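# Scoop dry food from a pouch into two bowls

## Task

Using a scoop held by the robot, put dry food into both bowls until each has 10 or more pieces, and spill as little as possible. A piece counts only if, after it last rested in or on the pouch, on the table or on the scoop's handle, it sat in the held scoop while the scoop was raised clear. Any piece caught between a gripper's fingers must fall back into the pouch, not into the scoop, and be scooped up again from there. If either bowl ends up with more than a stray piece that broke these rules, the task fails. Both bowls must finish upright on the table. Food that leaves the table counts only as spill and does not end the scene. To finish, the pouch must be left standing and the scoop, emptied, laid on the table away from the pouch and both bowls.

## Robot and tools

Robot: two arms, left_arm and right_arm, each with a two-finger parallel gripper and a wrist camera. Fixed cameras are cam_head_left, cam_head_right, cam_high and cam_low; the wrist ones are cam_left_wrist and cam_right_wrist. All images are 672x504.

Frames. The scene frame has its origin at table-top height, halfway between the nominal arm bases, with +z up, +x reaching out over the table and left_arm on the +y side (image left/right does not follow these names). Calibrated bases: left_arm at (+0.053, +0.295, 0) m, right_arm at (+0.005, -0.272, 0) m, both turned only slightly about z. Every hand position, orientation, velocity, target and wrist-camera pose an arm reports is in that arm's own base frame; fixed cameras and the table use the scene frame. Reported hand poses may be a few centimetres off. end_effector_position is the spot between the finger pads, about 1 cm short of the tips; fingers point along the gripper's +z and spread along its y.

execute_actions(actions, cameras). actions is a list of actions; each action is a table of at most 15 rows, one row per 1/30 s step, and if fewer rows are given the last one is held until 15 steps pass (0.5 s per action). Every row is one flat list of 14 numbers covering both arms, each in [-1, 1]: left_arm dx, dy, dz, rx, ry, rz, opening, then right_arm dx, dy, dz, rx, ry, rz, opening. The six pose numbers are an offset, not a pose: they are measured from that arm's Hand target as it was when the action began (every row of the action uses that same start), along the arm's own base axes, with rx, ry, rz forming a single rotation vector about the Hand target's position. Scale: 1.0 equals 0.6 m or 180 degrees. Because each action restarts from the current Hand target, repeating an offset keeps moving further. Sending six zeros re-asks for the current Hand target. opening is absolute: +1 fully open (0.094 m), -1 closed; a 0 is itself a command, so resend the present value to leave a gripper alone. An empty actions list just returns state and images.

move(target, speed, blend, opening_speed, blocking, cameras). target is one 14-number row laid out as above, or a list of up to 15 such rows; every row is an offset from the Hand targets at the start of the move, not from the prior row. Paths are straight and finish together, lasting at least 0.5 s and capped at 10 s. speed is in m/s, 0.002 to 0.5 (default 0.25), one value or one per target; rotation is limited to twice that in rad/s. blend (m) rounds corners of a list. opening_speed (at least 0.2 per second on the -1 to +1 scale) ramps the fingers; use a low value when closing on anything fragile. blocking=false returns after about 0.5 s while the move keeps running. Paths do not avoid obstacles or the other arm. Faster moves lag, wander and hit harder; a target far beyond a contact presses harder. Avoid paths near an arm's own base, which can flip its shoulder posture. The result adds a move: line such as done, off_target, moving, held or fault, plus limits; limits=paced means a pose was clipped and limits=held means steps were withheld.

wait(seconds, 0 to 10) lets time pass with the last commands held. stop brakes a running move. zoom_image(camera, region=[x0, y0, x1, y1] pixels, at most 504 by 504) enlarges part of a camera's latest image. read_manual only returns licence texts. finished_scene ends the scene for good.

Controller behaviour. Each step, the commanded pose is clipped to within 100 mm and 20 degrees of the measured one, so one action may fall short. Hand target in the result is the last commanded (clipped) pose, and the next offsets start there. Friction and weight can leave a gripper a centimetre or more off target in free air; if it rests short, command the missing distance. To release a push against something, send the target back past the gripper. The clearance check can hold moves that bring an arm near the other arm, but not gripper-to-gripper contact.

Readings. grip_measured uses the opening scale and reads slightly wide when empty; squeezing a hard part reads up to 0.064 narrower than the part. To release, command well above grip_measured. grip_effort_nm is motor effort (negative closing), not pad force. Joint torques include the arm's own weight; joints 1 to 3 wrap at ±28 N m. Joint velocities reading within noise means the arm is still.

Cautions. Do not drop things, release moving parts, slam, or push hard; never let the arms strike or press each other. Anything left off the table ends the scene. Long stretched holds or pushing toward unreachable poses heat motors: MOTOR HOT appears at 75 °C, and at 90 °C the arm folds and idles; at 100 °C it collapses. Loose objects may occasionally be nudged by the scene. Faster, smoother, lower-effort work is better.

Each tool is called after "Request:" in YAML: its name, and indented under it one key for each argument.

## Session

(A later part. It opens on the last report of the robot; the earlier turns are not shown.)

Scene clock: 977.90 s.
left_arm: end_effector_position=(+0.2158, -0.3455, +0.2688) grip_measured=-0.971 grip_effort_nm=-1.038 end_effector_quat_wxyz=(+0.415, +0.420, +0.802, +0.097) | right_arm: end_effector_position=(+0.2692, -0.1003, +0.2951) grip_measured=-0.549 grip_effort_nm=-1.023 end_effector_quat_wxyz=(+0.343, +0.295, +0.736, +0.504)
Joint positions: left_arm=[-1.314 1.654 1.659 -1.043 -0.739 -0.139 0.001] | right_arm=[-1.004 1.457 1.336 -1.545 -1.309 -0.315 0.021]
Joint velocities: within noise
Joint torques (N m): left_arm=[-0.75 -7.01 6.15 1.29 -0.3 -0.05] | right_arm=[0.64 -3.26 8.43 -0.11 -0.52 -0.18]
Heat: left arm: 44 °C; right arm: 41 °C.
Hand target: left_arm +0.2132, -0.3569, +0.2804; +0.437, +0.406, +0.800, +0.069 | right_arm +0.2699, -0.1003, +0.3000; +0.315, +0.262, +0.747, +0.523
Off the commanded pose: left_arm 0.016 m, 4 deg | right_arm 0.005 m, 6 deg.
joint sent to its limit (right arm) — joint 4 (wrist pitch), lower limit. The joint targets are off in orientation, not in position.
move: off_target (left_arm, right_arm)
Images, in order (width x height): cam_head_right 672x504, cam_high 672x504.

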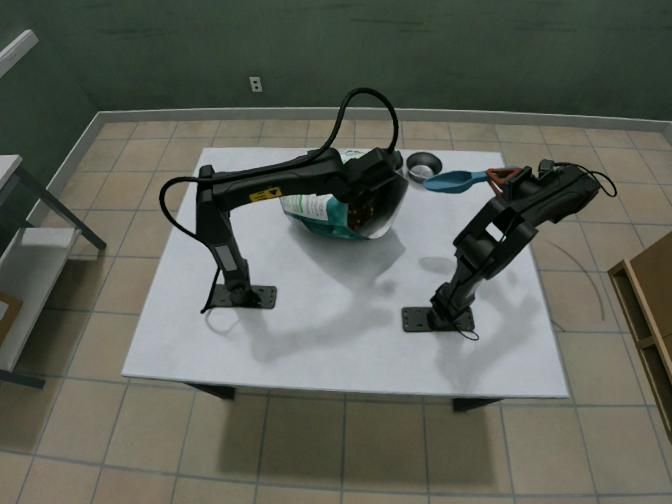

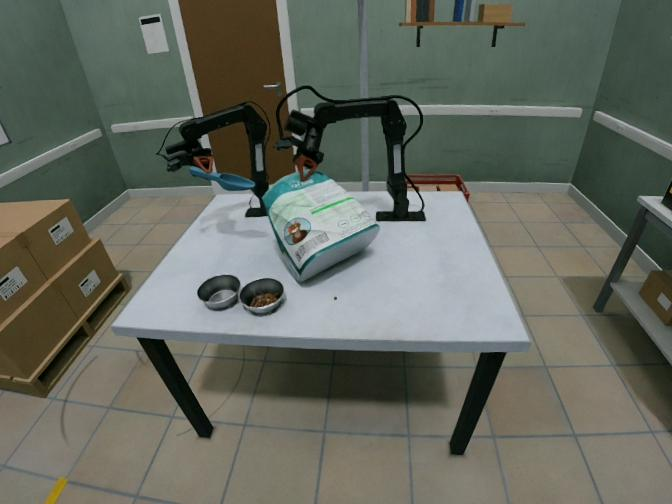

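Request:
move:
  target:
    - [0,0,0,0,0,0,-1,-0.075,0.117,0.05,-0.118,0.0135,0.0655,-0.979154]
    - [0,0,0,0,0,0,-1,-0.057,0.226,-0.013,-0.118,0.0135,0.0655,-0.979154]
  speed: 0.15
  blend: 0.02
  cameras: ["cam_left_wrist","cam_head_right"]

Scene clock: 988.63 s.
left_arm: end_effector_position=(+0.2158, -0.3455, +0.2688) grip_measured=-0.971 grip_effort_nm=-1.043 end_effector_quat_wxyz=(+0.415, +0.420, +0.802, +0.097) | right_arm: end_effector_position=(+0.2354, +0.0356, +0.2932) grip_measured=-0.549 grip_effort_nm=-1.028 end_effector_quat_wxyz=(+0.275, +0.139, +0.859, +0.408)
Joint positions: left_arm=[-1.314 1.654 1.659 -1.043 -0.739 -0.139 0.001] | right_arm=[-0.531 1.08 1.245 -1.385 -0.99 -0.019 0.021]
Joint velocities: within noise
Joint torques (N m): left_arm=[-0.91 -7.12 6.16 1.27 -0.27 -0.05] | right_arm=[0.53 -2.54 4.55 1.3 -0.4 0.03]
Heat: left arm: 44 °C; right arm: 41 °C.
Hand target: left_arm +0.2132, -0.3569, +0.2804; +0.437, +0.406, +0.800, +0.069 | right_arm +0.2357, +0.0353, +0.2922; +0.287, +0.133, +0.860, +0.400
Off the commanded pose: left_arm 0.016 m, 4 deg | right_arm 0.001 m, 2 deg.
move: off_target (left_arm)
Images, in order (width x height): cam_head_right 672x504, cam_left_wrist 672x504.

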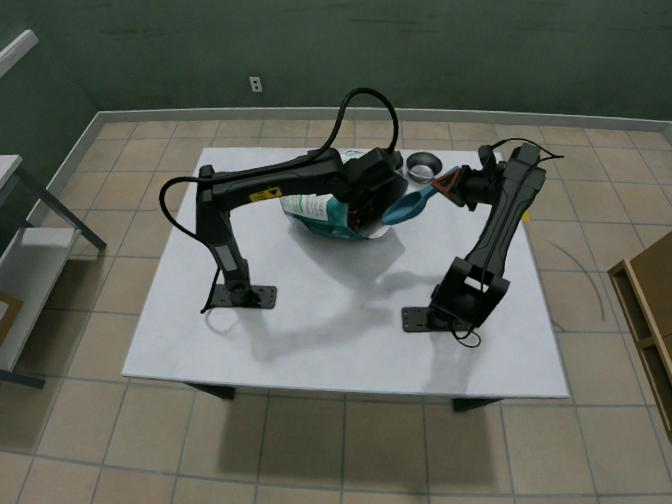

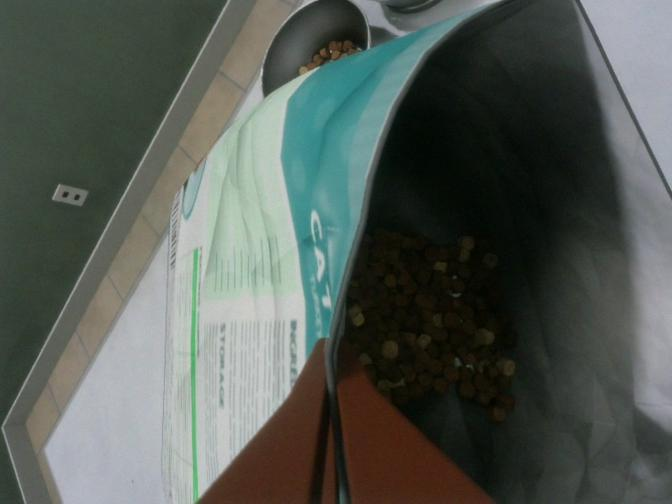

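Request:
move:
  target:
    - [0,0,0,0,0,0,-1,0.055,0.107,-0.088,0,0,0,-0.979154]
    - [0,0,0,0,0,0,-1,0.132,0.155,-0.166,0,0,-0.0667,-0.979154]
    - [0,0,0,0,0,0,-1,0.142,0.220,-0.208,0,0,-0.0667,-0.979154]
  speed: 0.1
  blend: 0.01
  cameras: ["cam_left_wrist","cam_head_right"]

Scene clock: 995.43 s.
left_arm: end_effector_position=(+0.2218, -0.3405, +0.2701) grip_measured=-0.971 grip_effort_nm=-1.043 end_effector_quat_wxyz=(+0.420, +0.411, +0.801, +0.111) | right_arm: end_effector_position=(+0.3302, +0.1618, +0.1954) grip_measured=-0.549 grip_effort_nm=-1.033 end_effector_quat_wxyz=(+0.357, +0.227, +0.820, +0.386)
Joint positions: left_arm=[-1.305 1.654 1.654 -1.043 -0.766 -0.139 0.001] | right_arm=[0.377 1.095 0.67 -0.045 -0.158 1.014 0.021]
Joint velocities: within noise
Joint torques (N m): left_arm=[-1.77 -7.17 6.49 1.24 -0.07 -0.07] | right_arm=[1.5 -0.69 4.98 1.93 -0.09 -0.12]
Heat: left arm: 44 °C; right arm: 40 °C.
Hand target: left_arm +0.2131, -0.3569, +0.2804; +0.437, +0.406, +0.800, +0.069 | right_arm +0.3209, +0.1674, +0.1674; +0.327, +0.222, +0.841, +0.368
Off the commanded pose: left_arm 0.021 m, 5 deg | right_arm 0.030 m, 5 deg.
move: off_target (left_arm, right_arm)
Images, in order (width x height): cam_head_right 672x504, cam_left_wrist 672x504.

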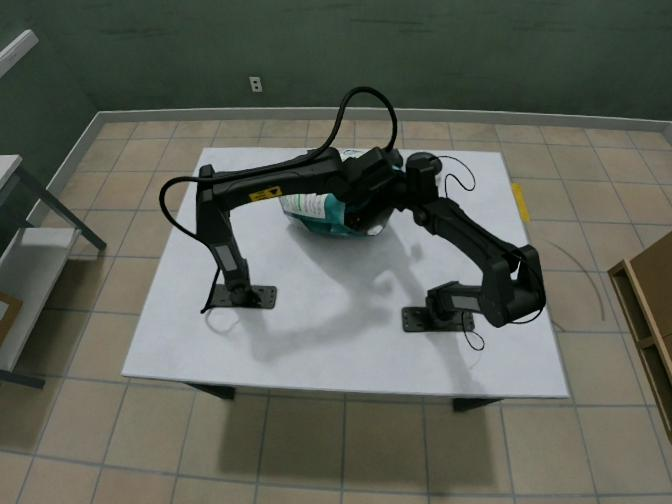

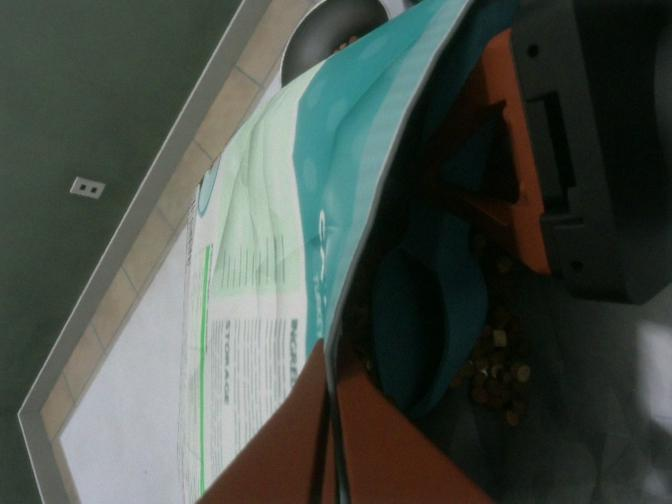

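Request:
move:
  target:
    - [0,0,0,0,0,0,-1,0.01,0.055,0.01,0,0,0,-0.979154]
    - [0,0,0,0,0,0,-1,0.01,0.055,0.08,0.13,-0.028,0,-0.979154]
  speed: 0.1
  cameras: ["cam_left_wrist","cam_head_right"]

Scene clock: 1003.23 s.
left_arm: end_effector_position=(+0.2208, -0.3413, +0.2696) grip_measured=-0.971 grip_effort_nm=-1.048 end_effector_quat_wxyz=(+0.419, +0.413, +0.801, +0.109) | right_arm: end_effector_position=(+0.3418, +0.1655, +0.1940) grip_measured=-0.549 grip_effort_nm=-1.028 end_effector_quat_wxyz=(+0.359, +0.314, +0.754, +0.452)
Joint positions: left_arm=[-1.306 1.654 1.654 -1.043 -0.761 -0.139 0.001] | right_arm=[0.403 1.127 0.564 0.221 -0.097 1.26 0.021]
Joint velocities: within noise
Joint torques (N m): left_arm=[-1.37 -7.24 6.41 1.32 -0.08 -0.09] | right_arm=[1.28 -4.22 6.16 3.32 -1.65 0.74]
Heat: left arm: 44 °C; right arm: 40 °C.
Hand target: left_arm +0.2132, -0.3569, +0.2804; +0.437, +0.406, +0.800, +0.069 | right_arm +0.3269, +0.2004, +0.2154; +0.312, +0.268, +0.734, +0.541
Off the commanded pose: left_arm 0.020 m, 5 deg | right_arm 0.044 m, 13 deg.
move: off_target (left_arm, right_arm)
Images, in order (width x height): cam_head_right 672x504, cam_left_wrist 672x504.

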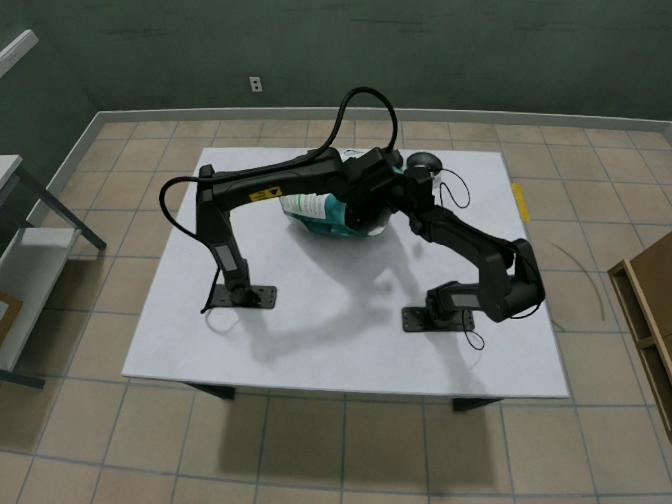

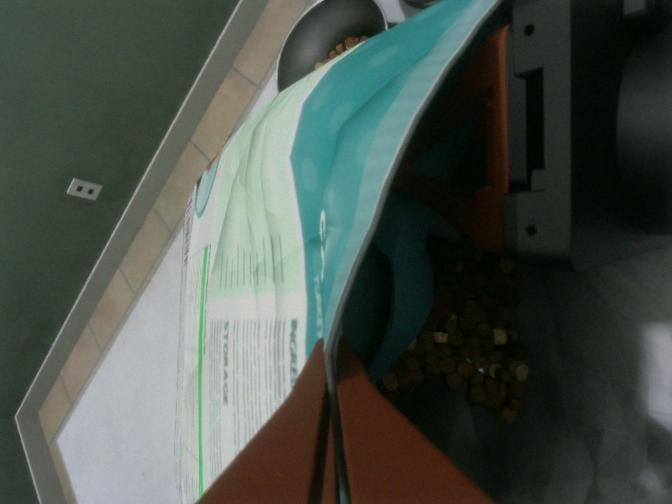

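Request:
zoom_image:
  camera: "cam_left_wrist"
  region: [300, 120, 560, 440]

Scaled by 1.575.

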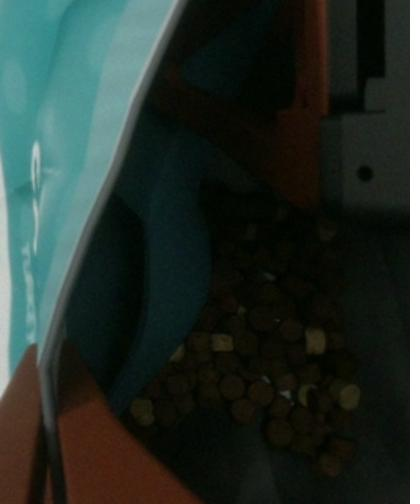

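Request:
move:
  target:
    - [0,0,0,0,0,0,-1,-0.045,-0.133,0.033,0,0,0,-0.979154]
    - [0,0,0,0,0,0,-1,-0.097,-0.168,0.04,-0.132,0.0145,0.0654,-0.979154]
  speed: 0.12
  blend: 0.01
  cameras: ["cam_left_wrist","cam_head_right"]

Request:
zoom_image:
  camera: "cam_left_wrist"
  region: [300, 120, 620, 440]

Scene clock: 1027.43 s.
left_arm: end_effector_position=(+0.2186, -0.3429, +0.2689) grip_measured=-0.971 grip_effort_nm=-1.043 end_effector_quat_wxyz=(+0.417, +0.416, +0.801, +0.106) | right_arm: end_effector_position=(+0.2714, +0.1014, +0.2318) grip_measured=-0.549 grip_effort_nm=-1.028 end_effector_quat_wxyz=(+0.290, +0.133, +0.858, +0.402)
Joint positions: left_arm=[-1.311 1.654 1.654 -1.043 -0.755 -0.139 0.001] | right_arm=[-0.053 0.929 0.845 -0.642 -0.698 0.58 0.021]
Joint velocities: within noise
Joint torques (N m): left_arm=[-1.16 -7.2 6.52 1.27 -0.13 -0.08] | right_arm=[-0.53 -0.76 10.25 1.26 -0.33 -0.17]
Heat: left arm: 44 °C; right arm: 41 °C.
Hand target: left_arm +0.2131, -0.3569, +0.2804; +0.437, +0.406, +0.800, +0.069 | right_arm +0.2687, +0.0996, +0.2394; +0.287, +0.134, +0.860, +0.401
Off the commanded pose: left_arm 0.019 m, 5 deg | right_arm 0.008 m, 0 deg.
move: off_target (left_arm)
Images, in order (width x height): cam_head_right 672x504, cam_left_wrist 672x504.

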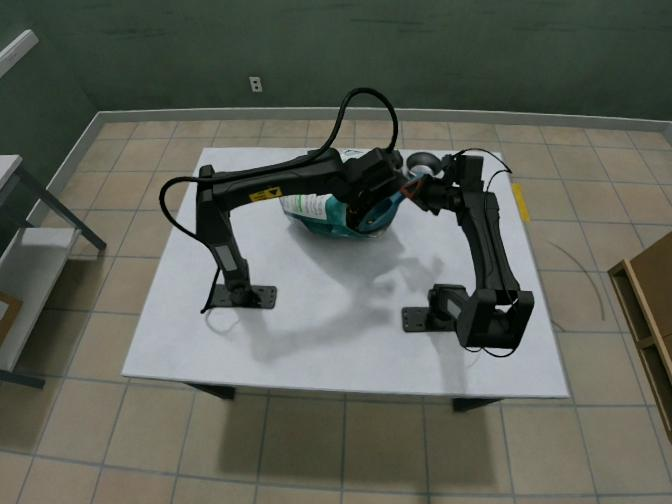

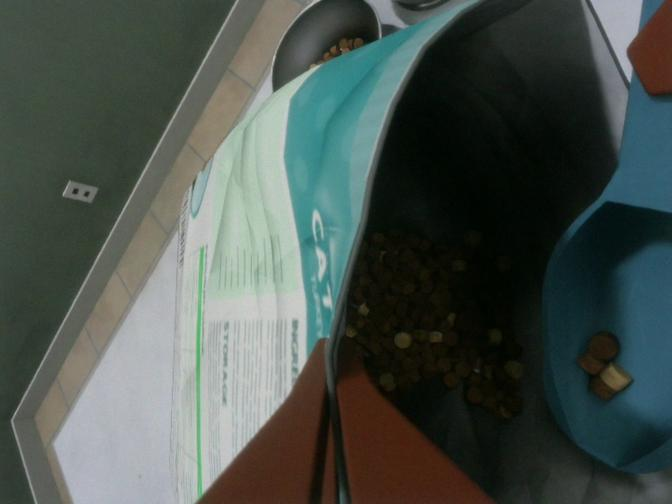

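Scaled by 1.575.

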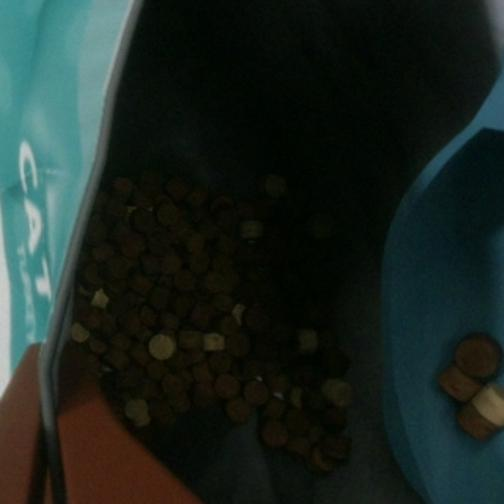

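Request:
zoom_image:
  camera: "cam_head_right"
  region: [270, 120, 500, 270]

Request:
execute_actions:
  actions: []
  cameras: ["cam_head_left","cam_low","cam_right_wrist"]

Scaled by 2.191.

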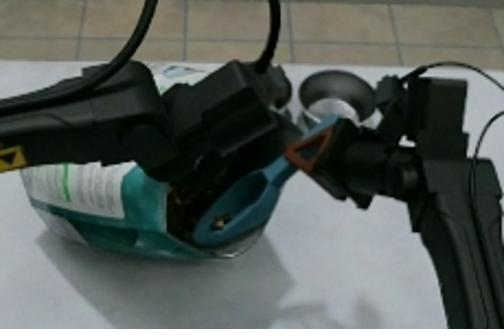

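Scene clock: 1045.40 s.
left_arm: end_effector_position=(+0.2186, -0.3429, +0.2689) grip_measured=-0.971 grip_effort_nm=-1.038 end_effector_quat_wxyz=(+0.417, +0.416, +0.801, +0.106) | right_arm: end_effector_position=(+0.2714, +0.1014, +0.2317) grip_measured=-0.549 grip_effort_nm=-1.028 end_effector_quat_wxyz=(+0.290, +0.134, +0.858, +0.402)
Joint positions: left_arm=[-1.311 1.654 1.654 -1.043 -0.755 -0.139 0.001] | right_arm=[-0.053 0.929 0.845 -0.643 -0.698 0.58 0.021]
Joint velocities: within noise
Joint torques (N m): left_arm=[-1.18 -7.24 6.54 1.27 -0.16 -0.08] | right_arm=[-0.51 -0.73 10.14 1.23 -0.32 -0.16]
Heat: left arm: 44 °C; right arm: 44 °C.
Hand target: left_arm +0.2131, -0.3569, +0.2804; +0.437, +0.406, +0.800, +0.069 | right_arm +0.2687, +0.0996, +0.2394; +0.287, +0.134, +0.860, +0.401
Tool commands: left_gripper/opening=-1.0 right_gripper/opening=-0.979154
Off the commanded pose: left_arm 0.019 m, 5 deg | right_arm 0.008 m, 0 deg.
Images, in order (width x height): cam_head_left 672x504, cam_low 672x504, cam_right_wrist 672x504.

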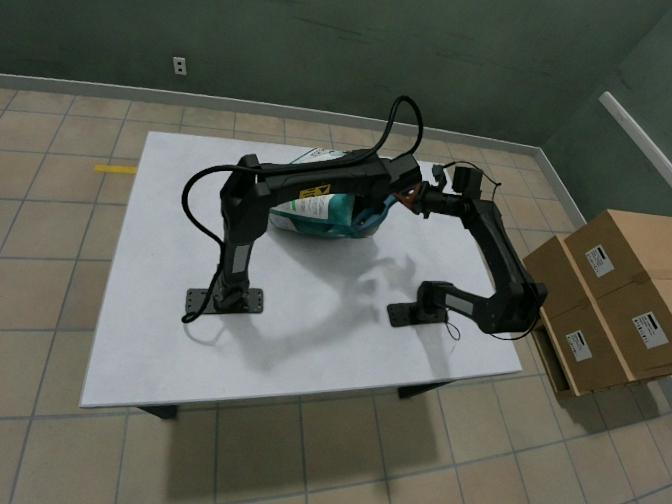

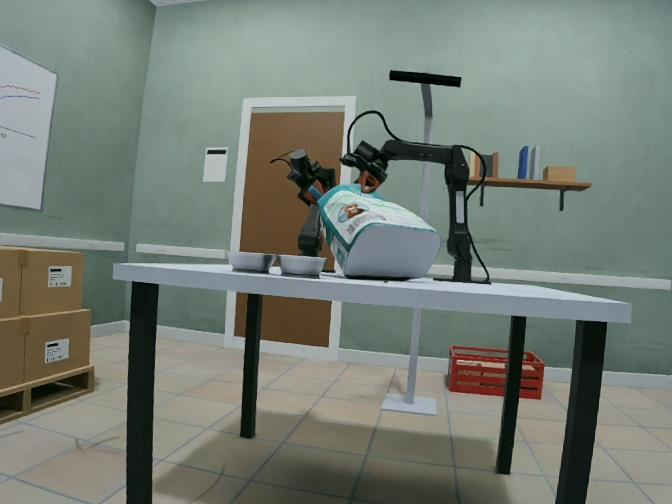

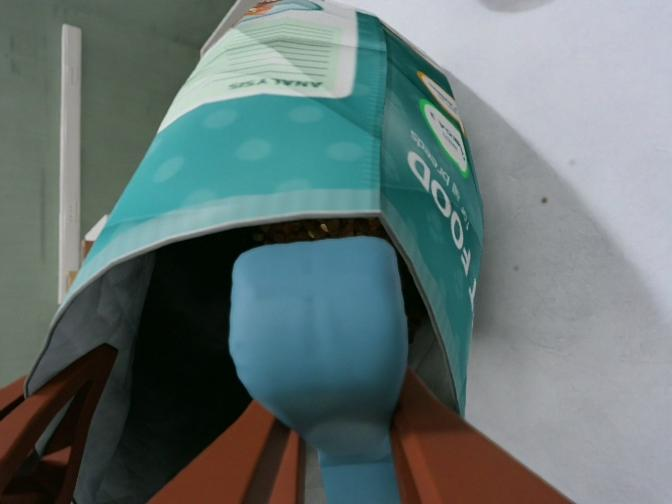

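Request:
move:
  target:
    - [0,0,0,0,0,0,-1,-0.055,-0.107,0.088,0,0,0,-0.979154]
    - [0,0,0,0,0,0,-1,-0.073,-0.216,0.151,0,0,0,-0.979154]
  speed: 0.12
  blend: 0.01
  cameras: ["cam_left_wrist"]

Request:
move:
  target: [-0.05,-0.05,-0.042,0.02,-0.02,0,-1,0,0,0,0,0,0,-0.979154]
  speed: 0.06
  cameras: ["cam_left_wrist","cam_head_right","cam_low"]

Scene clock: 1091.23 s.
left_arm: end_effector_position=(+0.2186, -0.3429, +0.2689) grip_measured=-0.971 grip_effort_nm=-1.043 end_effector_quat_wxyz=(+0.417, +0.416, +0.801, +0.106) | right_arm: end_effector_position=(+0.2301, -0.0395, +0.3148) grip_measured=-0.549 grip_effort_nm=-1.028 end_effector_quat_wxyz=(+0.354, +0.201, +0.852, +0.330)
Joint positions: left_arm=[-1.311 1.654 1.654 -1.043 -0.755 -0.139 0.001] | right_arm=[-0.864 1.136 1.386 -1.532 -0.983 -0.245 0.021]
Joint velocities: within noise
Joint torques (N m): left_arm=[-1.13 -7.21 6.43 1.24 -0.11 -0.06] | right_arm=[-0.51 -2.8 8.2 0.45 -0.84 -0.14]
Heat: left arm: 43 °C; right arm: 47 °C.
Hand target: left_arm +0.2132, -0.3569, +0.2804; +0.437, +0.406, +0.800, +0.069 | right_arm +0.2249, -0.0300, +0.3300; +0.287, +0.134, +0.860, +0.401
Off the commanded pose: left_arm 0.019 m, 5 deg | right_arm 0.019 m, 14 deg.
joint sent to its limit (right arm) — joint 4 (wrist pitch), lower limit. The joint targets are off in orientation, not in position.
move: off_target (left_arm, right_arm)
Images, in order (width x height): cam_left_wrist 672x504.

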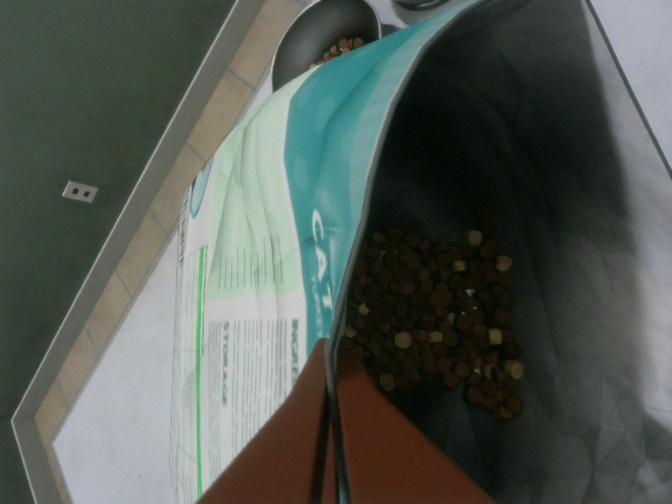

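Scene clock: 1092.77 s.
left_arm: end_effector_position=(+0.1737, -0.3825, +0.2334) grip_measured=-0.971 grip_effort_nm=-1.043 end_effector_quat_wxyz=(+0.418, +0.447, +0.783, +0.115) | right_arm: end_effector_position=(+0.2300, -0.0395, +0.3148) grip_measured=-0.549 grip_effort_nm=-1.033 end_effector_quat_wxyz=(+0.354, +0.201, +0.852, +0.330)
Joint positions: left_arm=[-1.463 1.769 1.654 -1.043 -0.821 -0.244 0.001] | right_arm=[-0.864 1.136 1.386 -1.532 -0.983 -0.246 0.021]
Joint velocities: within noise
Joint torques (N m): left_arm=[0.09 -7.88 8.55 0.82 -0.83 -0.11] | right_arm=[-0.44 -2.86 8.34 0.5 -0.82 -0.18]
Heat: left arm: 43 °C; right arm: 47 °C.
Hand target: left_arm +0.1832, -0.3869, +0.2552; +0.449, +0.417, +0.783, +0.107 | right_arm +0.2249, -0.0300, +0.3300; +0.287, +0.134, +0.860, +0.401
Off the commanded pose: left_arm 0.024 m, 5 deg | right_arm 0.019 m, 14 deg.
joint sent to its limit (right arm) — joint 4 (wrist pitch), lower limit. The joint targets are off in orientation, not in position.
move: off_target (left_arm, right_arm)
Images, in order (width x height): cam_head_right 672x504, cam_low 672x504, cam_left_wrist 672x504.

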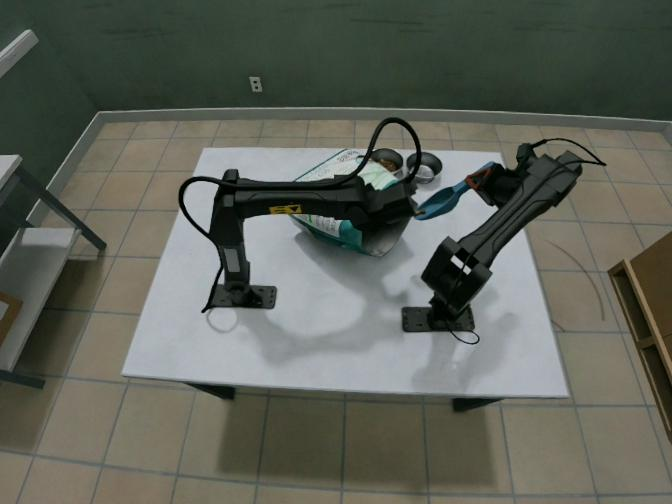

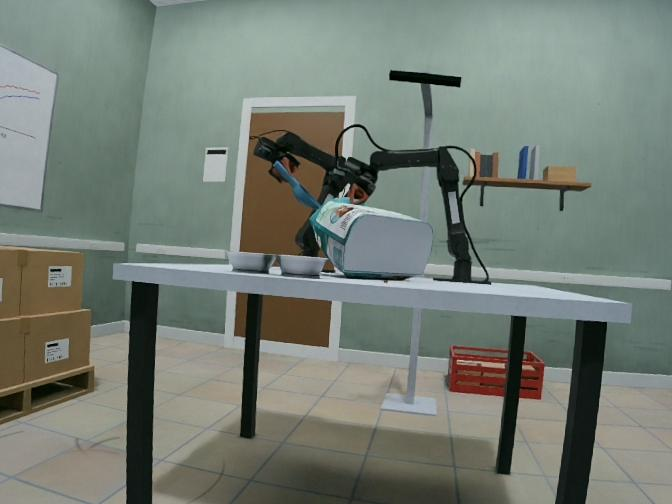

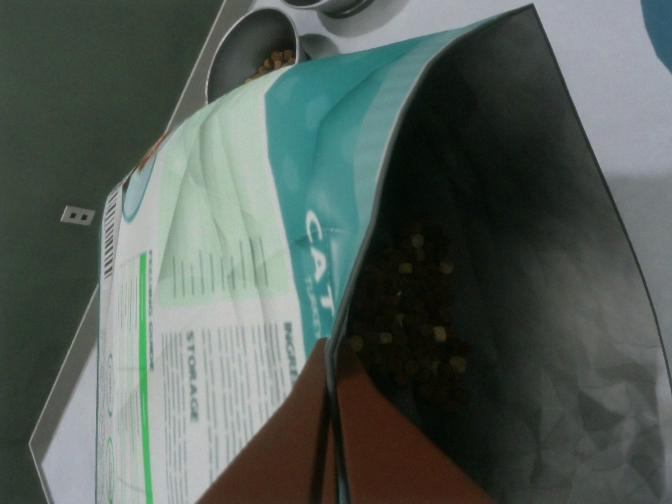

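Request:
move:
  target: [0,0,0,0,0,0,-1,0.142,0.113,-0.172,0,0,0,-0.979154]
  speed: 0.12
  cameras: ["cam_left_wrist","cam_head_right","cam_right_wrist"]

Scene clock: 1117.13 s.
left_arm: end_effector_position=(+0.1821, -0.3781, +0.2375) grip_measured=-0.971 grip_effort_nm=-1.038 end_effector_quat_wxyz=(+0.428, +0.435, +0.782, +0.128) | right_arm: end_effector_position=(+0.2947, +0.0460, +0.2261) grip_measured=-0.549 grip_effort_nm=-1.023 end_effector_quat_wxyz=(+0.249, +0.145, +0.862, +0.418)
Joint positions: left_arm=[-1.451 1.769 1.654 -1.043 -0.855 -0.246 0.001] | right_arm=[-0.344 1.192 1.02 -0.882 -0.92 0.25 0.021]
Joint velocities: within noise
Joint torques (N m): left_arm=[0.06 -7.79 8.53 0.82 -0.48 -0.07] | right_arm=[0.31 -2.19 5.72 2.45 -0.17 0.03]
Heat: left arm: 42 °C; right arm: 43 °C.
Hand target: left_arm +0.1832, -0.3869, +0.2552; +0.449, +0.417, +0.783, +0.107 | right_arm +0.3101, +0.0378, +0.2268; +0.286, +0.134, +0.860, +0.401
Off the commanded pose: left_arm 0.020 m, 4 deg | right_arm 0.017 m, 5 deg.
move: off_target (left_arm, right_arm)
Images, in order (width x height): cam_head_right 672x504, cam_left_wrist 672x504, cam_right_wrist 672x504.

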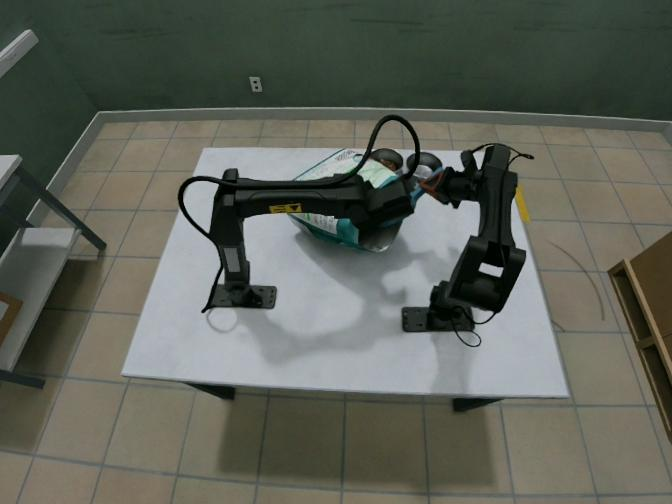

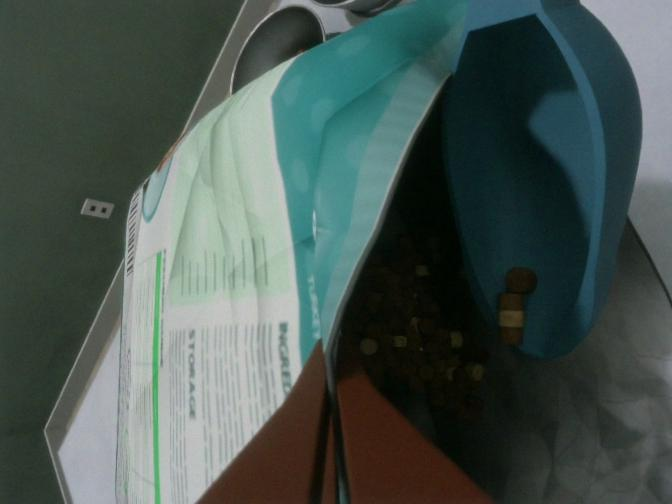

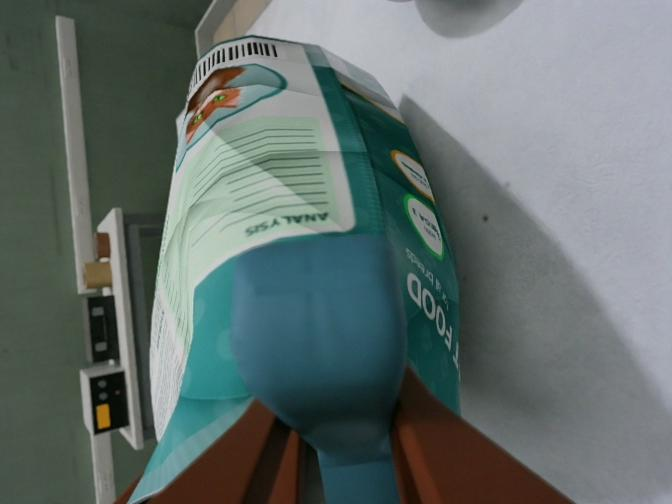

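Request:
move:
  target:
    - [0,0,0,0,0,0,-1,-0.03,0.0,0.06,0,0,0,-0.979154]
    - [0,0,0,0,0,0,-1,-0.09,0.04,0.03,0,0,0,-0.979154]
  speed: 0.1
  blend: 0.01
  cameras: ["cam_left_wrist","cam_head_right","cam_right_wrist"]

Scene clock: 1122.90 s.
left_arm: end_effector_position=(+0.1787, -0.3796, +0.2376) grip_measured=-0.971 grip_effort_nm=-1.053 end_effector_quat_wxyz=(+0.429, +0.438, +0.780, +0.127) | right_arm: end_effector_position=(+0.2583, +0.0621, +0.2461) grip_measured=-0.549 grip_effort_nm=-1.033 end_effector_quat_wxyz=(+0.281, +0.133, +0.859, +0.406)
Joint positions: left_arm=[-1.46 1.769 1.654 -1.043 -0.856 -0.246 0.001] | right_arm=[-0.315 0.983 0.968 -0.931 -0.887 0.296 0.021]
Joint velocities: within noise
Joint torques (N m): left_arm=[0.1 -7.77 8.42 0.79 -0.5 -0.03] | right_arm=[0.39 -2.55 5.49 1.53 -0.27 0.01]
Heat: left arm: 43 °C; right arm: 42 °C.
Hand target: left_arm +0.1832, -0.3869, +0.2552; +0.449, +0.417, +0.783, +0.107 | right_arm +0.2561, +0.0618, +0.2448; +0.287, +0.134, +0.860, +0.401
Off the commanded pose: left_arm 0.020 m, 4 deg | right_arm 0.003 m, 1 deg.
move: off_target (left_arm)
Images, in order (width x height): cam_head_right 672x504, cam_left_wrist 672x504, cam_right_wrist 672x504.

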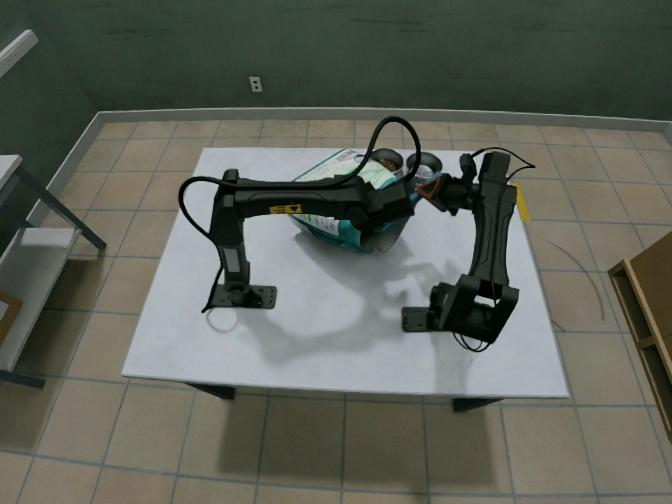

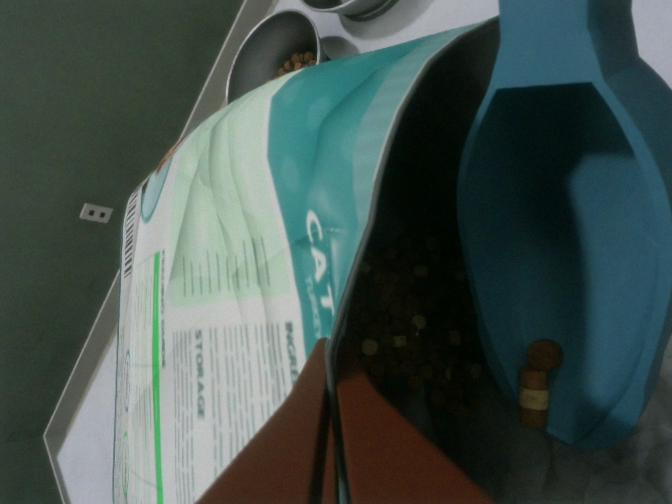

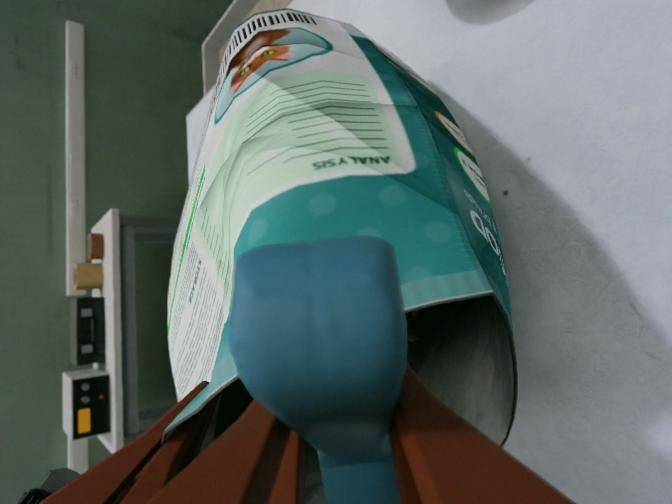

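Request:
zoom_image:
  camera: "cam_head_right"
  region: [350, 120, 530, 270]

Request:
zoom_image:
  camera: "cam_left_wrist"
  region: [300, 0, 672, 504]

Scaled by 2.800.

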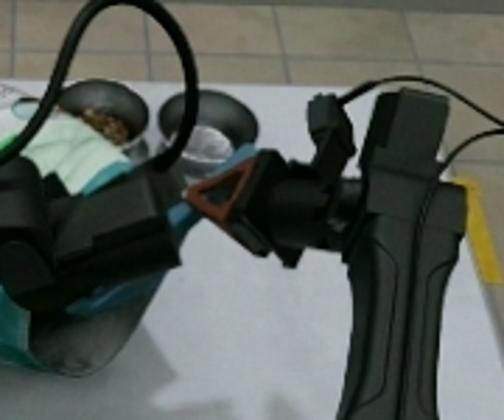

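Scaled by 1.000.

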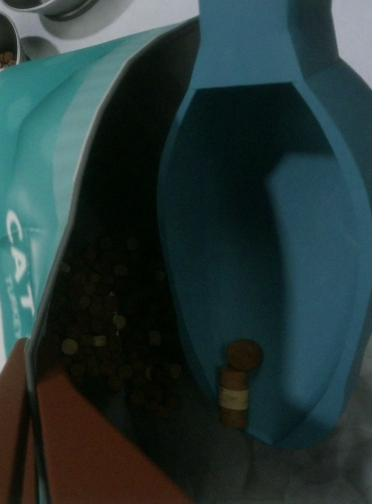

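Request:
move:
  target:
    - [0,0,0,0,0,0,-1,-0.03,-0.03,0.01,0,0,-0.08,-0.979154]
    - [0,0,0,0,0,0,-1,-0.037,-0.02,-0.03,0,0,-0.167,-0.979154]
  speed: 0.1
  blend: 0.01
  cameras: ["cam_left_wrist","cam_head_right","cam_right_wrist"]

Scene clock: 1187.67 s.
left_arm: end_effector_position=(+0.1787, -0.3796, +0.2376) grip_measured=-0.971 grip_effort_nm=-1.043 end_effector_quat_wxyz=(+0.429, +0.438, +0.780, +0.127) | right_arm: end_effector_position=(+0.2283, +0.0515, +0.2216) grip_measured=-0.549 grip_effort_nm=-1.028 end_effector_quat_wxyz=(+0.361, +0.354, +0.806, +0.309)
Joint positions: left_arm=[-1.46 1.769 1.654 -1.043 -0.856 -0.246 0.001] | right_arm=[0.084 0.56 0.727 -0.759 -0.176 1.005 0.021]
Joint velocities: within noise
Joint torques (N m): left_arm=[-0.09 -7.71 8.53 0.85 -0.46 -0.04] | right_arm=[0.55 0.36 5.72 2.66 0.16 0.06]
Heat: left arm: 43 °C; right arm: 39 °C.
Hand target: left_arm +0.1832, -0.3869, +0.2552; +0.449, +0.417, +0.783, +0.107 | right_arm +0.2339, +0.0498, +0.2268; +0.381, +0.352, +0.796, +0.313
Off the commanded pose: left_arm 0.020 m, 4 deg | right_arm 0.008 m, 3 deg.
move: off_target (left_arm, right_arm)
Images, in order (width x height): cam_head_right 672x504, cam_left_wrist 672x504, cam_right_wrist 672x504.

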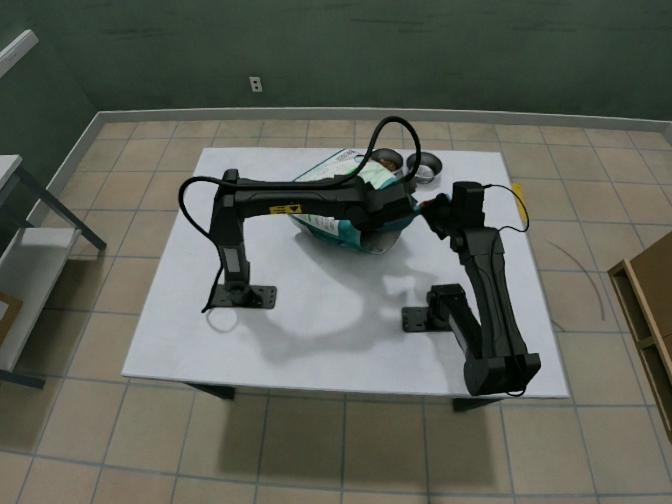

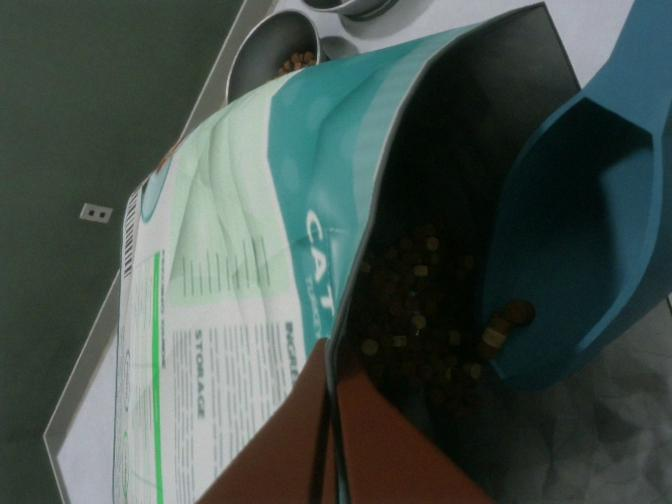

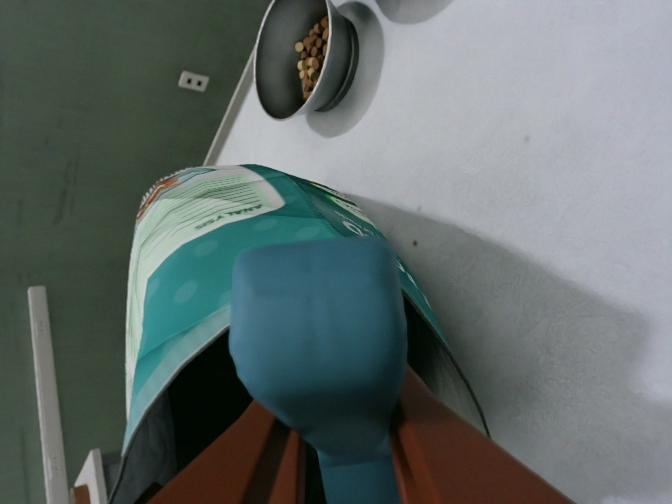

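Request:
move:
  target:
    - [0,0,0,0,0,0,-1,0.06,0.067,-0.08,0,0,0,-0.979154]
    - [0,0,0,0,0,0,-1,0.1,0.12,-0.12,0,0,0,-0.979154]
  speed: 0.08
  blend: 0.01
  cameras: ["cam_left_wrist","cam_head_right","cam_right_wrist"]

Scene clock: 1193.63 s.
left_arm: end_effector_position=(+0.1787, -0.3796, +0.2376) grip_measured=-0.971 grip_effort_nm=-1.043 end_effector_quat_wxyz=(+0.429, +0.438, +0.780, +0.127) | right_arm: end_effector_position=(+0.2571, +0.0908, +0.1679) grip_measured=-0.549 grip_effort_nm=-1.023 end_effector_quat_wxyz=(+0.345, +0.346, +0.819, +0.300)
Joint positions: left_arm=[-1.46 1.769 1.654 -1.043 -0.856 -0.246 0.001] | right_arm=[0.358 0.708 0.556 -0.47 0.034 1.14 0.021]
Joint velocities: within noise
Joint torques (N m): left_arm=[0.05 -7.77 8.72 0.84 -0.46 -0.03] | right_arm=[-0.01 -0.42 7.82 2.03 0.02 -0.05]
Heat: left arm: 44 °C; right arm: 39 °C.
Hand target: left_arm +0.1832, -0.3869, +0.2552; +0.449, +0.417, +0.783, +0.107 | right_arm +0.2570, +0.0909, +0.1730; +0.350, +0.344, +0.816, +0.304 (not the last commanded pose)
Off the commanded pose: left_arm 0.020 m, 4 deg | right_arm 0.050 m, 5 deg.
move: held (right_arm; a check stopped the path), off_target (left_arm); path passed 0 of 2 targets; limits=held
pose unreachable (right arm): on one or more control steps of this call, first in action 0 (counted from 0), this arm could not follow its commanded pose, so it was not sent that pose on those steps. It may still have moved: this result reports where it is.
cause: moving toward the commanded pose would bring a part of the arm too close to another arm (this arm's wrist (the part past joint 4) and the left arm's wrist camera).
Images, in order (width x height): cam_head_right 672x504, cam_left_wrist 672x504, cam_right_wrist 672x504.

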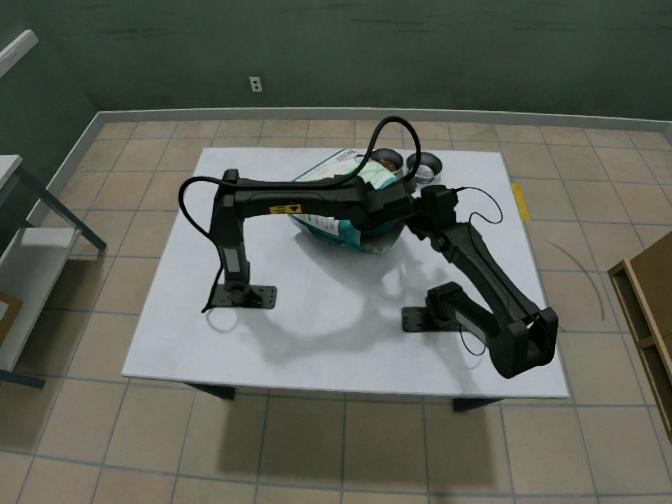

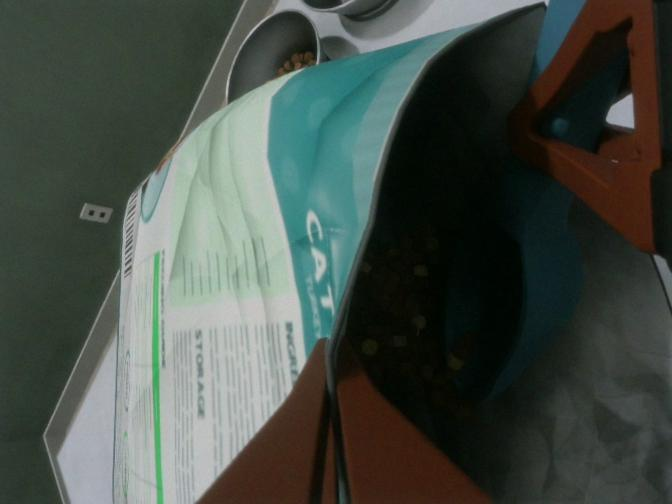

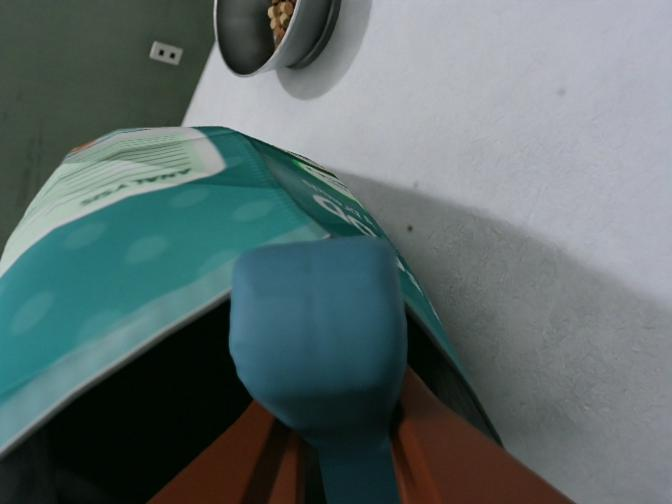

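Request:
move:
  target:
    - [0,0,0,0,0,0,-1,0.04,0.02,-0.008,0,0,0.05,-0.979154]
    - [0,0,0,0,0,0,-1,0.1,0.045,-0.025,0,0,0.083,-0.979154]
  speed: 0.08
  blend: 0.01
  cameras: ["cam_left_wrist","cam_head_right"]

Scene clock: 1208.20 s.
left_arm: end_effector_position=(+0.1823, -0.3795, +0.2386) grip_measured=-0.971 grip_effort_nm=-1.038 end_effector_quat_wxyz=(+0.430, +0.433, +0.782, +0.125) | right_arm: end_effector_position=(+0.2923, +0.1173, +0.1388) grip_measured=-0.549 grip_effort_nm=-1.033 end_effector_quat_wxyz=(+0.261, +0.246, +0.871, +0.335)
Joint positions: left_arm=[-1.451 1.769 1.656 -1.036 -0.855 -0.246 0.001] | right_arm=[0.191 1.037 0.615 -0.321 -0.335 0.891 0.021]
Joint velocities: within noise
Joint torques (N m): left_arm=[0.01 -7.56 8.34 0.78 -0.49 -0.02] | right_arm=[-0.53 -0.1 9.11 3.05 0.02 -0.11]
Heat: left arm: 43 °C; right arm: 39 °C.
Hand target: left_arm +0.1832, -0.3869, +0.2552; +0.449, +0.417, +0.783, +0.107 | right_arm +0.3169, +0.1179, +0.1579; +0.307, +0.235, +0.854, +0.347
Off the commanded pose: left_arm 0.018 m, 3 deg | right_arm 0.031 m, 6 deg.
move: off_target (left_arm, right_arm)
Images, in order (width x height): cam_head_right 672x504, cam_left_wrist 672x504.

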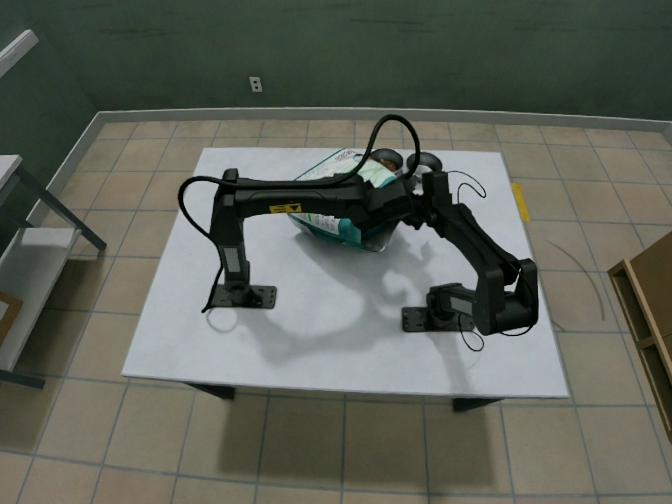

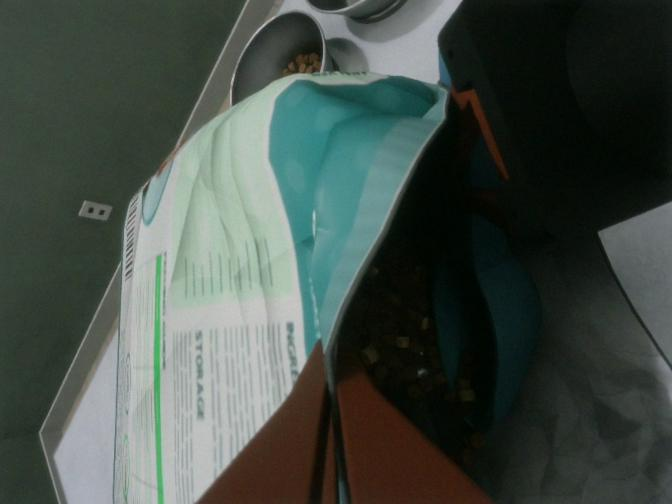

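Request:
zoom_image:
  camera: "cam_left_wrist"
  region: [320, 180, 580, 440]

Scaled by 1.938.

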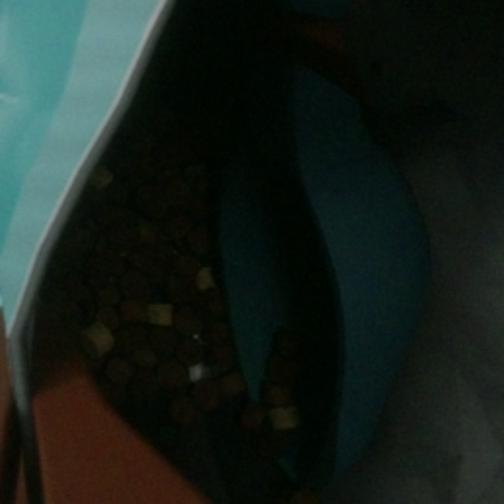

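Request:
move:
  target: [0,0,0,0,0,0,-1,0.05,0.06,-0.01,0,0,0,-0.979154]
  speed: 0.08
  cameras: ["cam_left_wrist"]

Request:
zoom_image:
  camera: "cam_left_wrist"
  region: [320, 180, 580, 440]

Scene clock: 1214.67 s.
left_arm: end_effector_position=(+0.1853, -0.3789, +0.2363) grip_measured=-0.971 grip_effort_nm=-1.043 end_effector_quat_wxyz=(+0.428, +0.431, +0.784, +0.129) | right_arm: end_effector_position=(+0.3104, +0.1389, +0.1307) grip_measured=-0.549 grip_effort_nm=-1.023 end_effector_quat_wxyz=(+0.251, +0.235, +0.885, +0.313)
Joint positions: left_arm=[-1.443 1.775 1.656 -1.036 -0.855 -0.246 0.001] | right_arm=[0.285 1.179 0.691 -0.288 -0.256 0.911 0.021]
Joint velocities: within noise
Joint torques (N m): left_arm=[-0.51 -8.36 8.51 0.73 -0.46 -0.03] | right_arm=[1.33 0.42 8.88 3.84 0.17 0.56]
Heat: left arm: 43 °C; right arm: 40 °C.
Hand target: left_arm +0.1831, -0.3869, +0.2552; +0.449, +0.417, +0.783, +0.107 | right_arm +0.3469, +0.1539, +0.1519; +0.307, +0.235, +0.854, +0.347
Off the commanded pose: left_arm 0.021 m, 4 deg | right_arm 0.045 m, 8 deg.
move: off_target (left_arm, right_arm)
Images, in order (width x height): cam_left_wrist 672x504.

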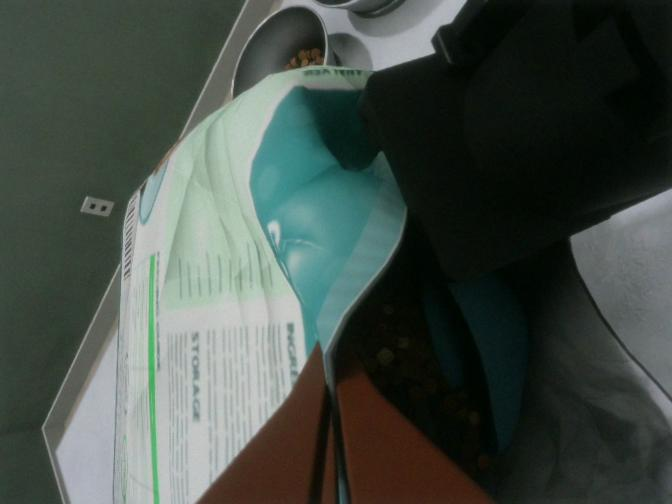

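Scaled by 1.938.

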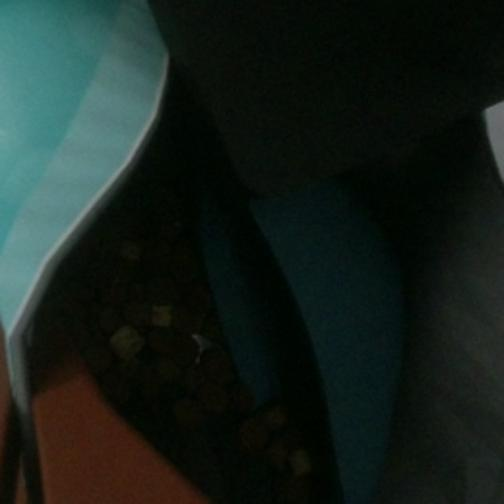

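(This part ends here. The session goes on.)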